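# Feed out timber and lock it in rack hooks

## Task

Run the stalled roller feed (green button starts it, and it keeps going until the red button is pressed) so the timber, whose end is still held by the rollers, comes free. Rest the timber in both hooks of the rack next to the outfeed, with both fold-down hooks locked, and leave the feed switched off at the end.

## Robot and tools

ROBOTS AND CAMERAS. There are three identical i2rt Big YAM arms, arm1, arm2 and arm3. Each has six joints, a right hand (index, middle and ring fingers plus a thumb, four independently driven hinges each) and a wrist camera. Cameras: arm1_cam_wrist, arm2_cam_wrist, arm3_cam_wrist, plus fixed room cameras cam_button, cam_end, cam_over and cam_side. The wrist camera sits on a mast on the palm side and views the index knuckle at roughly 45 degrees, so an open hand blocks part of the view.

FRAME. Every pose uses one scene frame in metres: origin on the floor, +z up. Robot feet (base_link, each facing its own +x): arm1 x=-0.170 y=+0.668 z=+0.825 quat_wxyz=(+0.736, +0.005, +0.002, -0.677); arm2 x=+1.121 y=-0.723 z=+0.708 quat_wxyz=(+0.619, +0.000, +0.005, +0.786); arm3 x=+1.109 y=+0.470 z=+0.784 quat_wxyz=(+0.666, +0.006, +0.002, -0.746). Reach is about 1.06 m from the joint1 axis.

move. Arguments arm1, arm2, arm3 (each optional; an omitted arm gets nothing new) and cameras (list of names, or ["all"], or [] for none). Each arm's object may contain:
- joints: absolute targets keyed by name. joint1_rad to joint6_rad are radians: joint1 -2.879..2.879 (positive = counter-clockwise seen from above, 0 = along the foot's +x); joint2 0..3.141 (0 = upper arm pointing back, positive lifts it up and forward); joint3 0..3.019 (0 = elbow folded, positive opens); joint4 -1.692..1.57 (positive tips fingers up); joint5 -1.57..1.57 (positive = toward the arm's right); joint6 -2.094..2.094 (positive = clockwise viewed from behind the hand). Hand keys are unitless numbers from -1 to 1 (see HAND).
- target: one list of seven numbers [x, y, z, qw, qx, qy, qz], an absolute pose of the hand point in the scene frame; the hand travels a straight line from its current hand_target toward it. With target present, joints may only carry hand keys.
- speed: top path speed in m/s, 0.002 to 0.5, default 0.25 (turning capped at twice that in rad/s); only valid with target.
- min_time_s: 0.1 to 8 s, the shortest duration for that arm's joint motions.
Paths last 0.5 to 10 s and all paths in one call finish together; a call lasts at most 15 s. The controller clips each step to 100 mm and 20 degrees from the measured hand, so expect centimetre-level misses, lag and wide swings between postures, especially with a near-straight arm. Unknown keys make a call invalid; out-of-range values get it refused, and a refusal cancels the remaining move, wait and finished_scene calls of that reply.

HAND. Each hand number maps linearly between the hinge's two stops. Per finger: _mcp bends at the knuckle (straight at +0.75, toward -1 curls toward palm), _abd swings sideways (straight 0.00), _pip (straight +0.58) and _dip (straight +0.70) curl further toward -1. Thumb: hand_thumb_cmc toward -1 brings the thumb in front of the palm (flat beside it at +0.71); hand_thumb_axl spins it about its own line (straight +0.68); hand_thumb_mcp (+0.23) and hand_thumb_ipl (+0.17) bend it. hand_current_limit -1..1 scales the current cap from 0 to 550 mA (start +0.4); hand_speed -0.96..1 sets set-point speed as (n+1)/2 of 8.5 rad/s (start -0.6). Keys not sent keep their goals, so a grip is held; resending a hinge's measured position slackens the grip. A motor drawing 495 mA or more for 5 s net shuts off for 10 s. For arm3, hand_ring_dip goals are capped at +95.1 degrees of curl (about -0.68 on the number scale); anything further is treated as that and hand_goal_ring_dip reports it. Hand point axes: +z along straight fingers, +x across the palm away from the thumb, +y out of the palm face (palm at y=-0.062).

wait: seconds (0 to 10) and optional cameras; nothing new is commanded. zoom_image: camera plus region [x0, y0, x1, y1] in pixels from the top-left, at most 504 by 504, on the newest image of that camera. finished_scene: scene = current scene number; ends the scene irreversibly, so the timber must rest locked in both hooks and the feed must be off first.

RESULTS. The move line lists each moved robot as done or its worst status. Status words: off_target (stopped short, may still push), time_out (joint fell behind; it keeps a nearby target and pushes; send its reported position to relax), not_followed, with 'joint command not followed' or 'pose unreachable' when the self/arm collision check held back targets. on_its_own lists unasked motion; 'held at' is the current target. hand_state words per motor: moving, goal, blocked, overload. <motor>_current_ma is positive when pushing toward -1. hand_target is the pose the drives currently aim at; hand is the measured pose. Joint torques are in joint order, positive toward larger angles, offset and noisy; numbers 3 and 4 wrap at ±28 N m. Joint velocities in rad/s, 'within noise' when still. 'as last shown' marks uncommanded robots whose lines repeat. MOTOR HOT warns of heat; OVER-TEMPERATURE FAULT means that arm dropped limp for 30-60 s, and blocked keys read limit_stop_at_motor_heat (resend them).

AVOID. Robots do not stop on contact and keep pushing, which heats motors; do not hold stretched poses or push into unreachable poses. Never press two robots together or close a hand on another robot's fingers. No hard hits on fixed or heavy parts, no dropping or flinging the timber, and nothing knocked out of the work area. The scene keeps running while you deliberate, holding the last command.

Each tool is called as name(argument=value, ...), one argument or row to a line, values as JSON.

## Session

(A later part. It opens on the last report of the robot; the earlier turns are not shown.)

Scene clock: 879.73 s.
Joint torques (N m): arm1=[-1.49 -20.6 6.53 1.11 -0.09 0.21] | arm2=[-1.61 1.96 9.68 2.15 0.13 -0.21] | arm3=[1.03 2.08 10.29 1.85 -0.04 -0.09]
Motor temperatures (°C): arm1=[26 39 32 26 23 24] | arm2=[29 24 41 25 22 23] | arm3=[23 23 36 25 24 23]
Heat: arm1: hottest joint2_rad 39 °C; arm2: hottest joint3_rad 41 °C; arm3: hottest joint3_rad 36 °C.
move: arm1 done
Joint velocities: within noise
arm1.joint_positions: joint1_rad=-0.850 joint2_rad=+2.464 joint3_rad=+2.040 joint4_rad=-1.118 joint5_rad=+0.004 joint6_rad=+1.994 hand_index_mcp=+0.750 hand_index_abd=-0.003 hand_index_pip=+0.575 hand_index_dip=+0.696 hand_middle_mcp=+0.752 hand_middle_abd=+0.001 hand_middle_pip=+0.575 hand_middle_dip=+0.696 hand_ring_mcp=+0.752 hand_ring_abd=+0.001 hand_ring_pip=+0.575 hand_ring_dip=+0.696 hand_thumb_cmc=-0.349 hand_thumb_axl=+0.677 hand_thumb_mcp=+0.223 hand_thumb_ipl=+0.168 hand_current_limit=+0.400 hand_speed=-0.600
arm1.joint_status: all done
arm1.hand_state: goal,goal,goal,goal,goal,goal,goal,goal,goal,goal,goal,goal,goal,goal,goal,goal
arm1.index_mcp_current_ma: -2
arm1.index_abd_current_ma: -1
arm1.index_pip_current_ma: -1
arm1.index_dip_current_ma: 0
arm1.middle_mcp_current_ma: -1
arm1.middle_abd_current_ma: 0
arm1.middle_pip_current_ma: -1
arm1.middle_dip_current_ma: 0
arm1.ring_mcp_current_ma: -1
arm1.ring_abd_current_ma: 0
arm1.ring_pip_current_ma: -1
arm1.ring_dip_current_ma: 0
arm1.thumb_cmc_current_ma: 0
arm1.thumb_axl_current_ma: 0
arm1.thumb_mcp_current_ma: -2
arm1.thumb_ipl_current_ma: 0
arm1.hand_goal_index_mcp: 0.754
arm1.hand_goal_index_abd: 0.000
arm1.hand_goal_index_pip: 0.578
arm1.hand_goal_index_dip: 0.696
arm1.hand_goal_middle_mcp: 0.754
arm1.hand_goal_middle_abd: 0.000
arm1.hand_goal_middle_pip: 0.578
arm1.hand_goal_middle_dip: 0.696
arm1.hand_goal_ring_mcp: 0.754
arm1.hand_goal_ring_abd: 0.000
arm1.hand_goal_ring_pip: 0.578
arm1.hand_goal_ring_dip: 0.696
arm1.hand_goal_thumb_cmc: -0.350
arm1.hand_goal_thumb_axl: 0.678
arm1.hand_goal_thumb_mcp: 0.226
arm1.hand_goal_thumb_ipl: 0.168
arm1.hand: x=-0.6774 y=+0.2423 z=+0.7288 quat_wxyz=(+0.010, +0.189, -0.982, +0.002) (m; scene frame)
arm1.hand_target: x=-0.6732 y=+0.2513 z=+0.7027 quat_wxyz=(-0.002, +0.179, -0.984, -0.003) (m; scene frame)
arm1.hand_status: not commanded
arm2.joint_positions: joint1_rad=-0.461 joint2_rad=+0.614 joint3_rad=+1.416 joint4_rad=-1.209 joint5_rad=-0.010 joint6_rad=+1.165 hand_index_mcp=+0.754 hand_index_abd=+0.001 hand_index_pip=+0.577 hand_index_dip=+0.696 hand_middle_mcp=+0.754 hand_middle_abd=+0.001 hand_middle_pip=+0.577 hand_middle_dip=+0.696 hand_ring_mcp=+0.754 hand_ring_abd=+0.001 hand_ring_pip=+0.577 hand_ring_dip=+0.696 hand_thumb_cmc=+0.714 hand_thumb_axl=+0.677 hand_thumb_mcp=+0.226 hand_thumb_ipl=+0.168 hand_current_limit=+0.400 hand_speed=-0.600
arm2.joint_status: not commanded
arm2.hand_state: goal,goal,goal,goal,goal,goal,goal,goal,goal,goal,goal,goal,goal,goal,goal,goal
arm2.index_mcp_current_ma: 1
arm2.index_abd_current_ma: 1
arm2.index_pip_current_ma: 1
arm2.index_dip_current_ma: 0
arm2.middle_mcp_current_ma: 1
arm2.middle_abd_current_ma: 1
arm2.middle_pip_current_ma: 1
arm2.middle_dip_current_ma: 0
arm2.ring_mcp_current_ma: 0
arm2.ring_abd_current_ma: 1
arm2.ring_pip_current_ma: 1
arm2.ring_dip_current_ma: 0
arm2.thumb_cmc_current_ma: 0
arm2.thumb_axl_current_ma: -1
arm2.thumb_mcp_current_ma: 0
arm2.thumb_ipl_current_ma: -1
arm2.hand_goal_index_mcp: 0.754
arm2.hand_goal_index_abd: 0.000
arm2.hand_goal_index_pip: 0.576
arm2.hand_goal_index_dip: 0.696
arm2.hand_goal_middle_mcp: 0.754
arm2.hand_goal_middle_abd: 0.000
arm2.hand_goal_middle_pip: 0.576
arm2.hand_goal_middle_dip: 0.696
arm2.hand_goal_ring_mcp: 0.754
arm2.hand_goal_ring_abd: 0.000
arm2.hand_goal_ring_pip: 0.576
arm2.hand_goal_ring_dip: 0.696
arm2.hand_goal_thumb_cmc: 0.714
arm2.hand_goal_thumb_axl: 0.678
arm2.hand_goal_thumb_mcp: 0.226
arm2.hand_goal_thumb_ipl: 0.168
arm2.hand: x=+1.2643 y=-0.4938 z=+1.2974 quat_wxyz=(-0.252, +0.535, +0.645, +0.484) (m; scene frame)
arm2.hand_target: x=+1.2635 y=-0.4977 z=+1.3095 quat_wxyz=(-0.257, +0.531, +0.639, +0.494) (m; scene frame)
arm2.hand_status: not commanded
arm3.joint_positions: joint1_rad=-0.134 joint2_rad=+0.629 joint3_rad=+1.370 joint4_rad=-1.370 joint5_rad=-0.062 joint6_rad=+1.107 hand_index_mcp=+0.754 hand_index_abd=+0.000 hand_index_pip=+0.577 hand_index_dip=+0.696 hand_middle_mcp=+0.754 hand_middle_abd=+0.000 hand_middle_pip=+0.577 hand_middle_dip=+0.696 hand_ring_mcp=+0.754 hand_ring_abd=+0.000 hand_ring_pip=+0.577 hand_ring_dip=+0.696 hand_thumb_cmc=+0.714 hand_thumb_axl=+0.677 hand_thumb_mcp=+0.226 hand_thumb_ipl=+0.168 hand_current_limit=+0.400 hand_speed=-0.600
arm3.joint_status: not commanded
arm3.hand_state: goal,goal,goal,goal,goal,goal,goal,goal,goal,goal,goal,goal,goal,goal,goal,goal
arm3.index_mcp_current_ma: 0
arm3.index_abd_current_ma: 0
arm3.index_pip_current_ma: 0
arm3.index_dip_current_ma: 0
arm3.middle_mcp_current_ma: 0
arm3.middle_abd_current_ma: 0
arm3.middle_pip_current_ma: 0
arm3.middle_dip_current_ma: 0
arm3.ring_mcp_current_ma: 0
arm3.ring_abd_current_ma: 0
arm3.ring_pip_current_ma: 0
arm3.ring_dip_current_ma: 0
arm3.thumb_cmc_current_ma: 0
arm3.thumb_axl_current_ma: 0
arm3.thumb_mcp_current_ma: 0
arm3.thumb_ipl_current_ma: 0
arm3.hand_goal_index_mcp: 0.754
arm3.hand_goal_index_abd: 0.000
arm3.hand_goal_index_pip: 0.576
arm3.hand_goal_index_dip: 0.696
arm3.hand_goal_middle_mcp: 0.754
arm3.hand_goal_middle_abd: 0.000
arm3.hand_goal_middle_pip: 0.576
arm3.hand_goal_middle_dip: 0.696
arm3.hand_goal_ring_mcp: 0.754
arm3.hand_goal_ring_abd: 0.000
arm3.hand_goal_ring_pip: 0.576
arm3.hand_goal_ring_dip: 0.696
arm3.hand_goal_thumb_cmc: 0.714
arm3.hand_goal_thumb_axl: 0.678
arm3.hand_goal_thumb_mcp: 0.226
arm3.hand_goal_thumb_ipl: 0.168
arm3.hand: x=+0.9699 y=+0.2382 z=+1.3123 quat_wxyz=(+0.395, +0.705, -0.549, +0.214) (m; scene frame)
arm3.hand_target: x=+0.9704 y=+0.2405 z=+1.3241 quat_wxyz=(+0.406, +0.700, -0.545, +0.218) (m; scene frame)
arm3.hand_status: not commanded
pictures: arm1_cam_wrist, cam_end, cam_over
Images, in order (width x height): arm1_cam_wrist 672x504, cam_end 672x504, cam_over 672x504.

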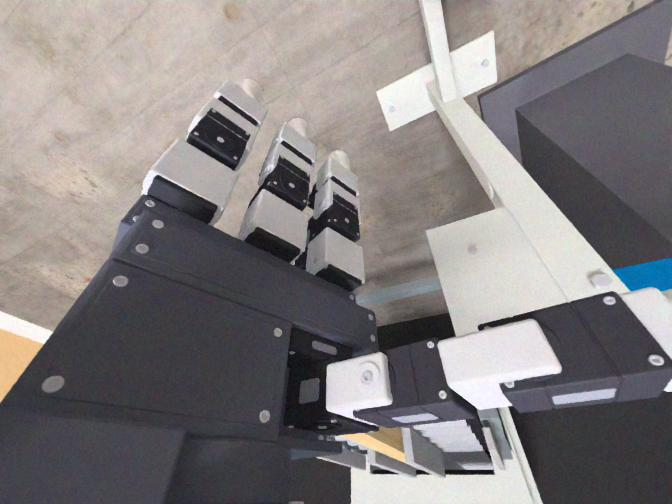

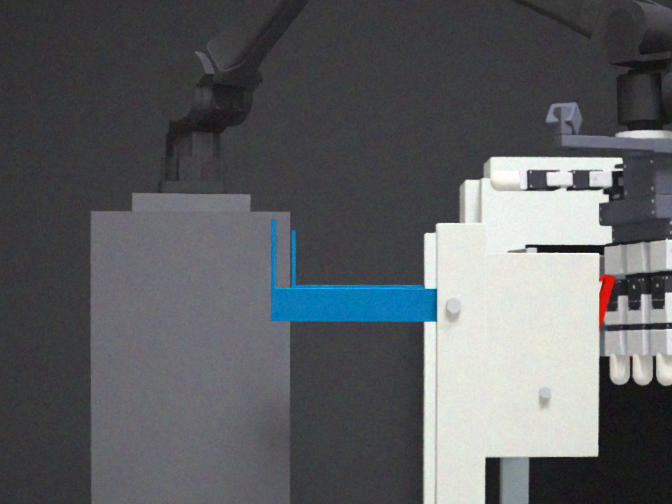

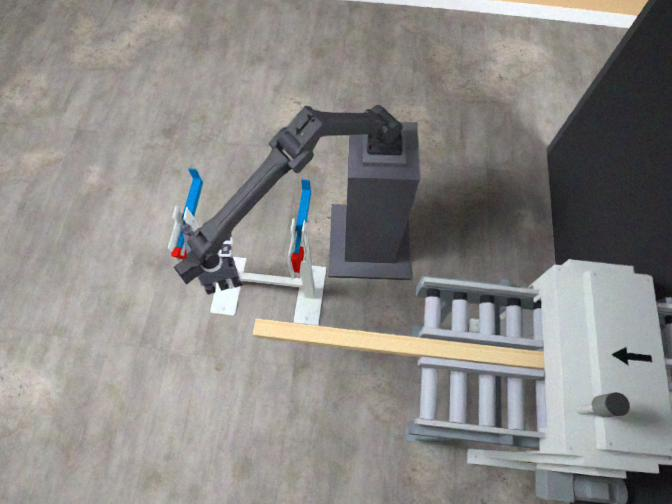

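move(
  arm1={"target": [-0.72, 0.04, 0.78, 0, 0.134, -0.991, 0], "speed": 0.2},
  cameras=[],
)

move(
  arm1={"target": [-0.879, 0.06, 0.66, 0, 0.134, -0.991, 0], "speed": 0.2},
  cameras=["arm1_cam_wrist", "cam_over", "cam_end"],
)

Scene clock: 887.33 s.
Joint torques (N m): arm1=[-1.14 -23.53 11.77 2.24 -0.19 0.12] | arm2=[-0.85 1.67 9.65 2.45 0.12 -0.12] | arm3=[1.03 1.79 10.3 1.88 -0.06 -0.07]
Motor temperatures (°C): arm1=[26 39 33 26 23 23] | arm2=[29 24 41 25 22 23] | arm3=[23 23 36 25 24 23]
Heat: arm1: hottest joint2_rad 39 °C; arm2: hottest joint3_rad 41 °C; arm3: hottest joint3_rad 36 °C.
move: arm1 off_target
Joint velocities: within noise
arm1.joint_positions: joint1_rad=-0.732 joint2_rad=+2.797 joint3_rad=+2.874 joint4_rad=-1.242 joint5_rad=+0.000 joint6_rad=+2.100 hand_index_mcp=+0.750 hand_index_abd=-0.002 hand_index_pip=+0.575 hand_index_dip=+0.696 hand_middle_mcp=+0.752 hand_middle_abd=+0.001 hand_middle_pip=+0.575 hand_middle_dip=+0.696 hand_ring_mcp=+0.752 hand_ring_abd=+0.001 hand_ring_pip=+0.575 hand_ring_dip=+0.696 hand_thumb_cmc=-0.349 hand_thumb_axl=+0.677 hand_thumb_mcp=+0.223 hand_thumb_ipl=+0.168 hand_current_limit=+0.400 hand_speed=-0.600
arm1.joint_status: not commanded
arm1.hand_state: goal,goal,goal,goal,goal,goal,goal,goal,goal,goal,goal,goal,goal,goal,goal,goal
arm1.index_mcp_current_ma: -2
arm1.index_abd_current_ma: 0
arm1.index_pip_current_ma: -1
arm1.index_dip_current_ma: 0
arm1.middle_mcp_current_ma: -1
arm1.middle_abd_current_ma: 0
arm1.middle_pip_current_ma: -1
arm1.middle_dip_current_ma: 0
arm1.ring_mcp_current_ma: -1
arm1.ring_abd_current_ma: 0
arm1.ring_pip_current_ma: -1
arm1.ring_dip_current_ma: 0
arm1.thumb_cmc_current_ma: 0
arm1.thumb_axl_current_ma: 0
arm1.thumb_mcp_current_ma: -2
arm1.thumb_ipl_current_ma: 0
arm1.hand_goal_index_mcp: 0.754
arm1.hand_goal_index_abd: 0.000
arm1.hand_goal_index_pip: 0.578
arm1.hand_goal_index_dip: 0.696
arm1.hand_goal_middle_mcp: 0.754
arm1.hand_goal_middle_abd: 0.000
arm1.hand_goal_middle_pip: 0.578
arm1.hand_goal_middle_dip: 0.696
arm1.hand_goal_ring_mcp: 0.754
arm1.hand_goal_ring_abd: 0.000
arm1.hand_goal_ring_pip: 0.578
arm1.hand_goal_ring_dip: 0.696
arm1.hand_goal_thumb_cmc: -0.350
arm1.hand_goal_thumb_axl: 0.678
arm1.hand_goal_thumb_mcp: 0.226
arm1.hand_goal_thumb_ipl: 0.168
arm1.hand: x=-0.7170 y=+0.0505 z=+0.7898 quat_wxyz=(+0.148, +0.192, -0.961, +0.130) (m; scene frame)
arm1.hand_target: x=-0.7190 y=+0.0414 z=+0.7768 quat_wxyz=(+0.156, +0.186, -0.960, +0.142) (m; scene frame)
arm1.hand_status: off_target (0.015 m and 23.8 deg from the pose sent, 0.213 m and 6.5 deg at the start; pose on its path clipped on 21 of 60 steps; a joint's target at an end of its range on 39 of 60 steps)
arm2, arm3: as last shown
pictures: none
No camera images: "cameras" was empty.

Scene clock: 889.70 s.
Joint torques (N m): arm1=[-2.26 -24.35 12.11 2.78 -0.14 -0.13] | arm2=[-0.5 1.2 9.7 2.35 0.07 -0.17] | arm3=[1.03 1.96 10.3 1.88 -0.04 -0.08]
Motor temperatures (°C): arm1=[26 38 33 26 23 24] | arm2=[29 24 41 25 22 23] | arm3=[23 23 36 25 24 23]
Heat: arm1: hottest joint2_rad 38 °C; arm2: hottest joint3_rad 41 °C; arm3: hottest joint3_rad 36 °C.
move: arm1 off_target
Joint velocities: within noise
arm1.joint_positions: joint1_rad=-0.884 joint2_rad=+2.996 joint3_rad=+2.874 joint4_rad=-0.690 joint5_rad=-0.114 joint6_rad=+1.943 hand_index_mcp=+0.750 hand_index_abd=+0.000 hand_index_pip=+0.575 hand_index_dip=+0.696 hand_middle_mcp=+0.752 hand_middle_abd=+0.001 hand_middle_pip=+0.575 hand_middle_dip=+0.696 hand_ring_mcp=+0.752 hand_ring_abd=+0.001 hand_ring_pip=+0.575 hand_ring_dip=+0.696 hand_thumb_cmc=-0.348 hand_thumb_axl=+0.677 hand_thumb_mcp=+0.223 hand_thumb_ipl=+0.168 hand_current_limit=+0.400 hand_speed=-0.600
arm1.joint_status: not commanded
arm1.hand_state: goal,goal,goal,goal,goal,goal,goal,goal,goal,goal,goal,goal,goal,goal,goal,goal
arm1.index_mcp_current_ma: -2
arm1.index_abd_current_ma: 0
arm1.index_pip_current_ma: -1
arm1.index_dip_current_ma: 0
arm1.middle_mcp_current_ma: -1
arm1.middle_abd_current_ma: 0
arm1.middle_pip_current_ma: -1
arm1.middle_dip_current_ma: 0
arm1.ring_mcp_current_ma: -1
arm1.ring_abd_current_ma: 0
arm1.ring_pip_current_ma: -1
arm1.ring_dip_current_ma: 0
arm1.thumb_cmc_current_ma: 1
arm1.thumb_axl_current_ma: 0
arm1.thumb_mcp_current_ma: -2
arm1.thumb_ipl_current_ma: 0
arm1.hand_goal_index_mcp: 0.754
arm1.hand_goal_index_abd: 0.000
arm1.hand_goal_index_pip: 0.578
arm1.hand_goal_index_dip: 0.696
arm1.hand_goal_middle_mcp: 0.754
arm1.hand_goal_middle_abd: 0.000
arm1.hand_goal_middle_pip: 0.578
arm1.hand_goal_middle_dip: 0.696
arm1.hand_goal_ring_mcp: 0.754
arm1.hand_goal_ring_abd: 0.000
arm1.hand_goal_ring_pip: 0.578
arm1.hand_goal_ring_dip: 0.696
arm1.hand_goal_thumb_cmc: -0.350
arm1.hand_goal_thumb_axl: 0.678
arm1.hand_goal_thumb_mcp: 0.226
arm1.hand_goal_thumb_ipl: 0.168
arm1.hand: x=-0.8681 y=+0.0635 z=+0.6686 quat_wxyz=(+0.280, +0.205, -0.907, +0.241) (m; scene frame)
arm1.hand_target: x=-0.8755 y=+0.0623 z=+0.6577 quat_wxyz=(+0.293, +0.210, -0.900, +0.246) (m; scene frame)
arm1.hand_status: off_target (0.014 m and 44.4 deg from the pose sent, 0.208 m and 23.8 deg at the start; pose on its path clipped on 49 of 71 steps; a joint's target at an end of its range on 69 of 71 steps)
arm2, arm3: as last shown
pictures: arm1_cam_wrist, cam_end, cam_over
Images, in order (width x height): arm1_cam_wrist 672x504, cam_end 672x504, cam_over 672x504.

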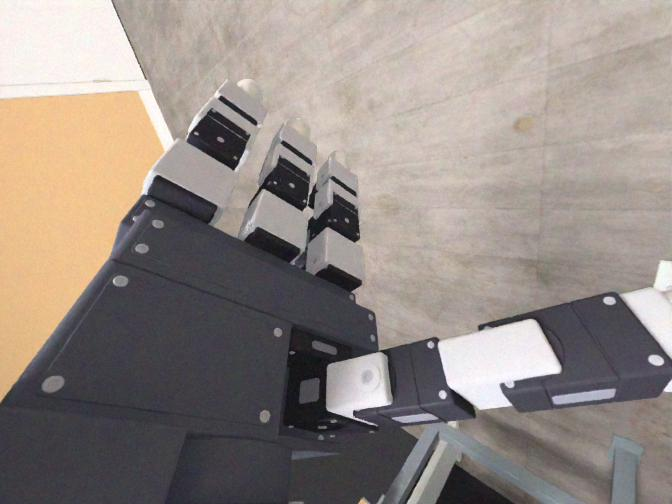

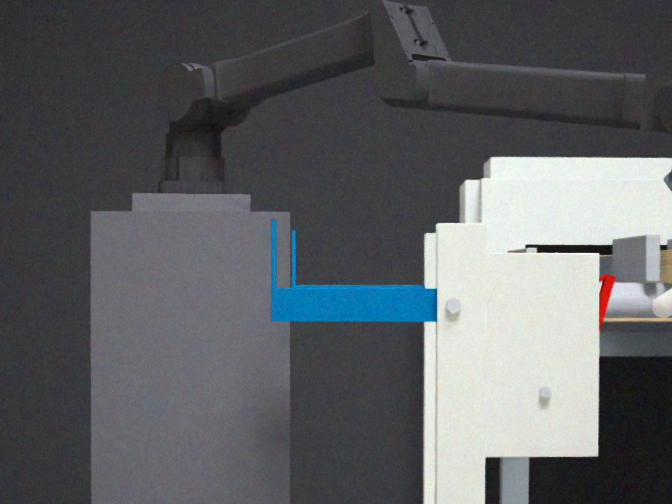

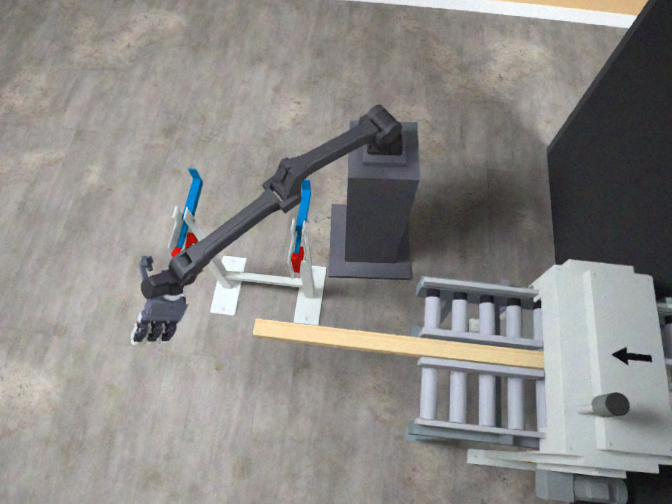

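move(
  arm1={"target": [-0.875, 0.115, 0.615, 0, 0.134, -0.991, 0], "speed": 0.15},
  cameras=["cam_over", "cam_end"],
)

Scene clock: 904.70 s.
Joint torques (N m): arm1=[-2.43 -23.12 12.14 0.96 0.15 -0.16] | arm2=[0.21 1.26 9.5 2.41 0.06 -0.14] | arm3=[0.85 1.96 10.28 1.91 -0.07 -0.08]
Motor temperatures (°C): arm1=[26 38 34 26 23 24] | arm2=[29 24 41 25 22 23] | arm3=[23 23 36 25 24 23]
Heat: arm1: hottest joint2_rad 38 °C; arm2: hottest joint3_rad 41 °C; arm3: hottest joint3_rad 36 °C.
move: arm1 off_target
Joint velocities: within noise
arm1.joint_positions: joint1_rad=-0.911 joint2_rad=+3.024 joint3_rad=+2.874 joint4_rad=-0.767 joint5_rad=-0.099 joint6_rad=+1.929 hand_index_mcp=+0.750 hand_index_abd=+0.000 hand_index_pip=+0.575 hand_index_dip=+0.696 hand_middle_mcp=+0.752 hand_middle_abd=+0.001 hand_middle_pip=+0.575 hand_middle_dip=+0.696 hand_ring_mcp=+0.752 hand_ring_abd=+0.001 hand_ring_pip=+0.575 hand_ring_dip=+0.696 hand_thumb_cmc=-0.348 hand_thumb_axl=+0.677 hand_thumb_mcp=+0.223 hand_thumb_ipl=+0.168 hand_current_limit=+0.400 hand_speed=-0.600
arm1.joint_status: not commanded
arm1.hand_state: goal,goal,goal,goal,goal,goal,goal,goal,goal,goal,goal,goal,goal,goal,goal,goal
arm1.index_mcp_current_ma: -2
arm1.index_abd_current_ma: 0
arm1.index_pip_current_ma: -1
arm1.index_dip_current_ma: 0
arm1.middle_mcp_current_ma: -1
arm1.middle_abd_current_ma: 0
arm1.middle_pip_current_ma: -1
arm1.middle_dip_current_ma: 0
arm1.ring_mcp_current_ma: -1
arm1.ring_abd_current_ma: 0
arm1.ring_pip_current_ma: -1
arm1.ring_dip_current_ma: 0
arm1.thumb_cmc_current_ma: 1
arm1.thumb_axl_current_ma: 0
arm1.thumb_mcp_current_ma: -2
arm1.thumb_ipl_current_ma: 0
arm1.hand_goal_index_mcp: 0.754
arm1.hand_goal_index_abd: 0.000
arm1.hand_goal_index_pip: 0.578
arm1.hand_goal_index_dip: 0.696
arm1.hand_goal_middle_mcp: 0.754
arm1.hand_goal_middle_abd: 0.000
arm1.hand_goal_middle_pip: 0.578
arm1.hand_goal_middle_dip: 0.696
arm1.hand_goal_ring_mcp: 0.754
arm1.hand_goal_ring_abd: 0.000
arm1.hand_goal_ring_pip: 0.578
arm1.hand_goal_ring_dip: 0.696
arm1.hand_goal_thumb_cmc: -0.350
arm1.hand_goal_thumb_axl: 0.678
arm1.hand_goal_thumb_mcp: 0.226
arm1.hand_goal_thumb_ipl: 0.168
arm1.hand: x=-0.8681 y=+0.1029 z=+0.6360 quat_wxyz=(+0.247, +0.197, -0.927, +0.204) (m; scene frame)
arm1.hand_target: x=-0.8719 y=+0.1158 z=+0.6165 quat_wxyz=(+0.243, +0.198, -0.930, +0.194) (m; scene frame)
arm1.hand_status: off_target (0.025 m and 38.3 deg from the pose sent, 0.075 m and 44.4 deg at the start; pose on its path clipped on 55 of 97 steps; a joint's target at an end of its range on 94 of 97 steps)
arm2, arm3: as last shown
pictures: cam_end, cam_over
Images, in order (width x height): cam_end 672x504, cam_over 672x504.

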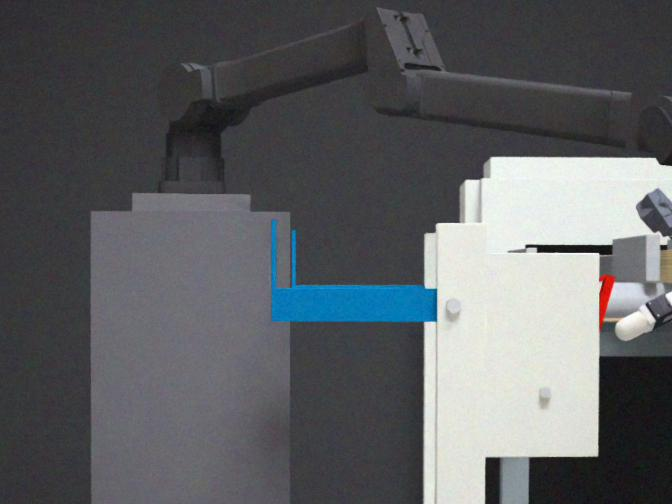

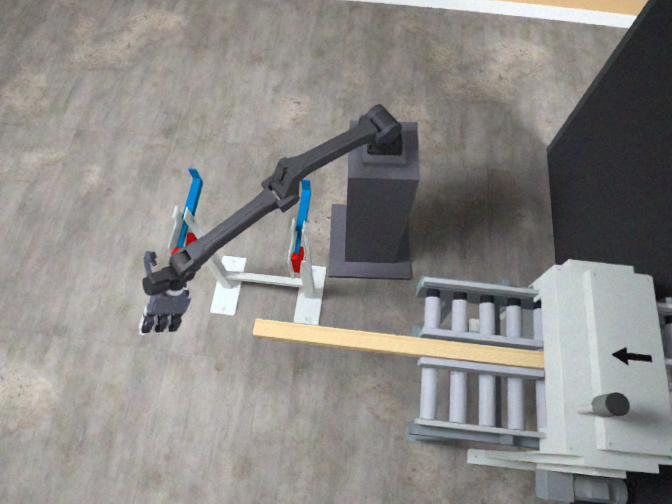

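move(
  arm1={"target": [-0.80, 0.02, 0.78, 0.148, 0.192, -0.961, 0.130], "speed": 0.2},
  cameras=[],
)

move(
  arm1={"joints": {"joint1_rad": -0.80, "joint2_rad": 2.45, "joint3_rad": 2.55, "joint4_rad": -1.6, "joint5_rad": 0.0, "joint6_rad": -0.75, "hand_thumb_cmc": 0.714, "hand_current_limit": 0.75}, "min_time_s": 2.5},
  cameras=["cam_over"],
)

Scene clock: 997.43 s.
Joint torques (N m): arm1=[-1.67 -27.93 11.59 1.02 0.25 0.12] | arm2=[-1.03 1.9 9.65 2.24 0.15 -0.16] | arm3=[1.14 1.96 10.3 1.88 -0.05 -0.08]
Motor temperatures (°C): arm1=[26 36 40 26 23 24] | arm2=[29 24 41 25 22 23] | arm3=[23 23 36 25 24 23]
Heat: arm1: hottest joint3_rad 40 °C; arm2: hottest joint3_rad 41 °C; arm3: hottest joint3_rad 36 °C.
move: arm1 off_target
Joint velocities: within noise
arm1.joint_positions: joint1_rad=-0.789 joint2_rad=+2.863 joint3_rad=+2.880 joint4_rad=-0.929 joint5_rad=-0.056 joint6_rad=+1.971 hand_index_mcp=+0.750 hand_index_abd=+0.000 hand_index_pip=+0.575 hand_index_dip=+0.696 hand_middle_mcp=+0.752 hand_middle_abd=+0.001 hand_middle_pip=+0.575 hand_middle_dip=+0.696 hand_ring_mcp=+0.752 hand_ring_abd=+0.001 hand_ring_pip=+0.575 hand_ring_dip=+0.696 hand_thumb_cmc=-0.348 hand_thumb_axl=+0.677 hand_thumb_mcp=+0.223 hand_thumb_ipl=+0.168 hand_current_limit=+0.400 hand_speed=-0.600
arm1.joint_status: not commanded
arm1.hand_state: goal,goal,goal,goal,goal,goal,goal,goal,goal,goal,goal,goal,goal,goal,goal,goal
arm1.index_mcp_current_ma: -2
arm1.index_abd_current_ma: 0
arm1.index_pip_current_ma: -1
arm1.index_dip_current_ma: 0
arm1.middle_mcp_current_ma: -1
arm1.middle_abd_current_ma: 0
arm1.middle_pip_current_ma: -1
arm1.middle_dip_current_ma: 0
arm1.ring_mcp_current_ma: -1
arm1.ring_abd_current_ma: 0
arm1.ring_pip_current_ma: -1
arm1.ring_dip_current_ma: 0
arm1.thumb_cmc_current_ma: 1
arm1.thumb_axl_current_ma: 0
arm1.thumb_mcp_current_ma: -2
arm1.thumb_ipl_current_ma: 0
arm1.hand_goal_index_mcp: 0.754
arm1.hand_goal_index_abd: 0.000
arm1.hand_goal_index_pip: 0.578
arm1.hand_goal_index_dip: 0.696
arm1.hand_goal_middle_mcp: 0.754
arm1.hand_goal_middle_abd: 0.000
arm1.hand_goal_middle_pip: 0.578
arm1.hand_goal_middle_dip: 0.696
arm1.hand_goal_ring_mcp: 0.754
arm1.hand_goal_ring_abd: 0.000
arm1.hand_goal_ring_pip: 0.578
arm1.hand_goal_ring_dip: 0.696
arm1.hand_goal_thumb_cmc: -0.350
arm1.hand_goal_thumb_axl: 0.678
arm1.hand_goal_thumb_mcp: 0.226
arm1.hand_goal_thumb_ipl: 0.168
arm1.hand: x=-0.7982 y=+0.0241 z=+0.7618 quat_wxyz=(+0.243, +0.227, -0.920, +0.209) (m; scene frame)
arm1.hand_target: x=-0.8034 y=+0.0239 z=+0.7799 quat_wxyz=(+0.252, +0.217, -0.918, +0.215) (m; scene frame)
arm1.hand_status: off_target (0.019 m and 15.5 deg from the pose sent, 0.180 m and 14.7 deg at the start; pose on its path clipped on 5 of 55 steps; a joint's target at an end of its range on 51 of 55 steps)
arm2, arm3: as last shown
pictures: none
No camera images: "cameras" was empty.

Scene clock: 1000.83 s.
Joint torques (N m): arm1=[-2.32 -26.34 7.15 0.02 0.17 -0.09] | arm2=[-1.08 1.79 9.54 2.3 0.11 -0.15] | arm3=[1.03 1.67 10.33 1.91 -0.04 -0.07]
Motor temperatures (°C): arm1=[26 36 40 26 23 24] | arm2=[29 24 41 25 22 23] | arm3=[23 23 36 25 24 23]
Heat: arm1: hottest joint3_rad 40 °C; arm2: hottest joint3_rad 41 °C; arm3: hottest joint3_rad 36 °C.
move: arm1 done
Joint velocities: within noise
arm1.joint_positions: joint1_rad=-0.784 joint2_rad=+2.465 joint3_rad=+2.561 joint4_rad=-1.583 joint5_rad=-0.005 joint6_rad=-0.735 hand_index_mcp=+0.753 hand_index_abd=+0.000 hand_index_pip=+0.576 hand_index_dip=+0.696 hand_middle_mcp=+0.753 hand_middle_abd=+0.001 hand_middle_pip=+0.576 hand_middle_dip=+0.696 hand_ring_mcp=+0.753 hand_ring_abd=+0.001 hand_ring_pip=+0.576 hand_ring_dip=+0.696 hand_thumb_cmc=+0.714 hand_thumb_axl=+0.677 hand_thumb_mcp=+0.223 hand_thumb_ipl=+0.168 hand_current_limit=+0.750 hand_speed=-0.600
arm1.joint_status: all done
arm1.hand_state: goal,goal,goal,goal,goal,goal,goal,goal,goal,goal,goal,goal,goal,goal,goal,goal
arm1.index_mcp_current_ma: 0
arm1.index_abd_current_ma: 0
arm1.index_pip_current_ma: -1
arm1.index_dip_current_ma: 0
arm1.middle_mcp_current_ma: 0
arm1.middle_abd_current_ma: 0
arm1.middle_pip_current_ma: -1
arm1.middle_dip_current_ma: 0
arm1.ring_mcp_current_ma: 0
arm1.ring_abd_current_ma: 0
arm1.ring_pip_current_ma: -1
arm1.ring_dip_current_ma: 0
arm1.thumb_cmc_current_ma: 0
arm1.thumb_axl_current_ma: 0
arm1.thumb_mcp_current_ma: -2
arm1.thumb_ipl_current_ma: 0
arm1.hand_goal_index_mcp: 0.754
arm1.hand_goal_index_abd: 0.000
arm1.hand_goal_index_pip: 0.578
arm1.hand_goal_index_dip: 0.696
arm1.hand_goal_middle_mcp: 0.754
arm1.hand_goal_middle_abd: 0.000
arm1.hand_goal_middle_pip: 0.578
arm1.hand_goal_middle_dip: 0.696
arm1.hand_goal_ring_mcp: 0.754
arm1.hand_goal_ring_abd: 0.000
arm1.hand_goal_ring_pip: 0.578
arm1.hand_goal_ring_dip: 0.696
arm1.hand_goal_thumb_cmc: 0.714
arm1.hand_goal_thumb_axl: 0.678
arm1.hand_goal_thumb_mcp: 0.226
arm1.hand_goal_thumb_ipl: 0.168
arm1.hand: x=-0.6807 y=-0.0002 z=+0.9287 quat_wxyz=(+0.029, +0.999, +0.017, -0.024) (m; scene frame)
arm1.hand_target: x=-0.6837 y=+0.0103 z=+0.9337 quat_wxyz=(+0.022, +0.999, +0.018, -0.022) (m; scene frame)
arm1.hand_status: not commanded
arm2, arm3: as last shown
pictures: cam_over
Images, in order (width x height): cam_over 672x504.

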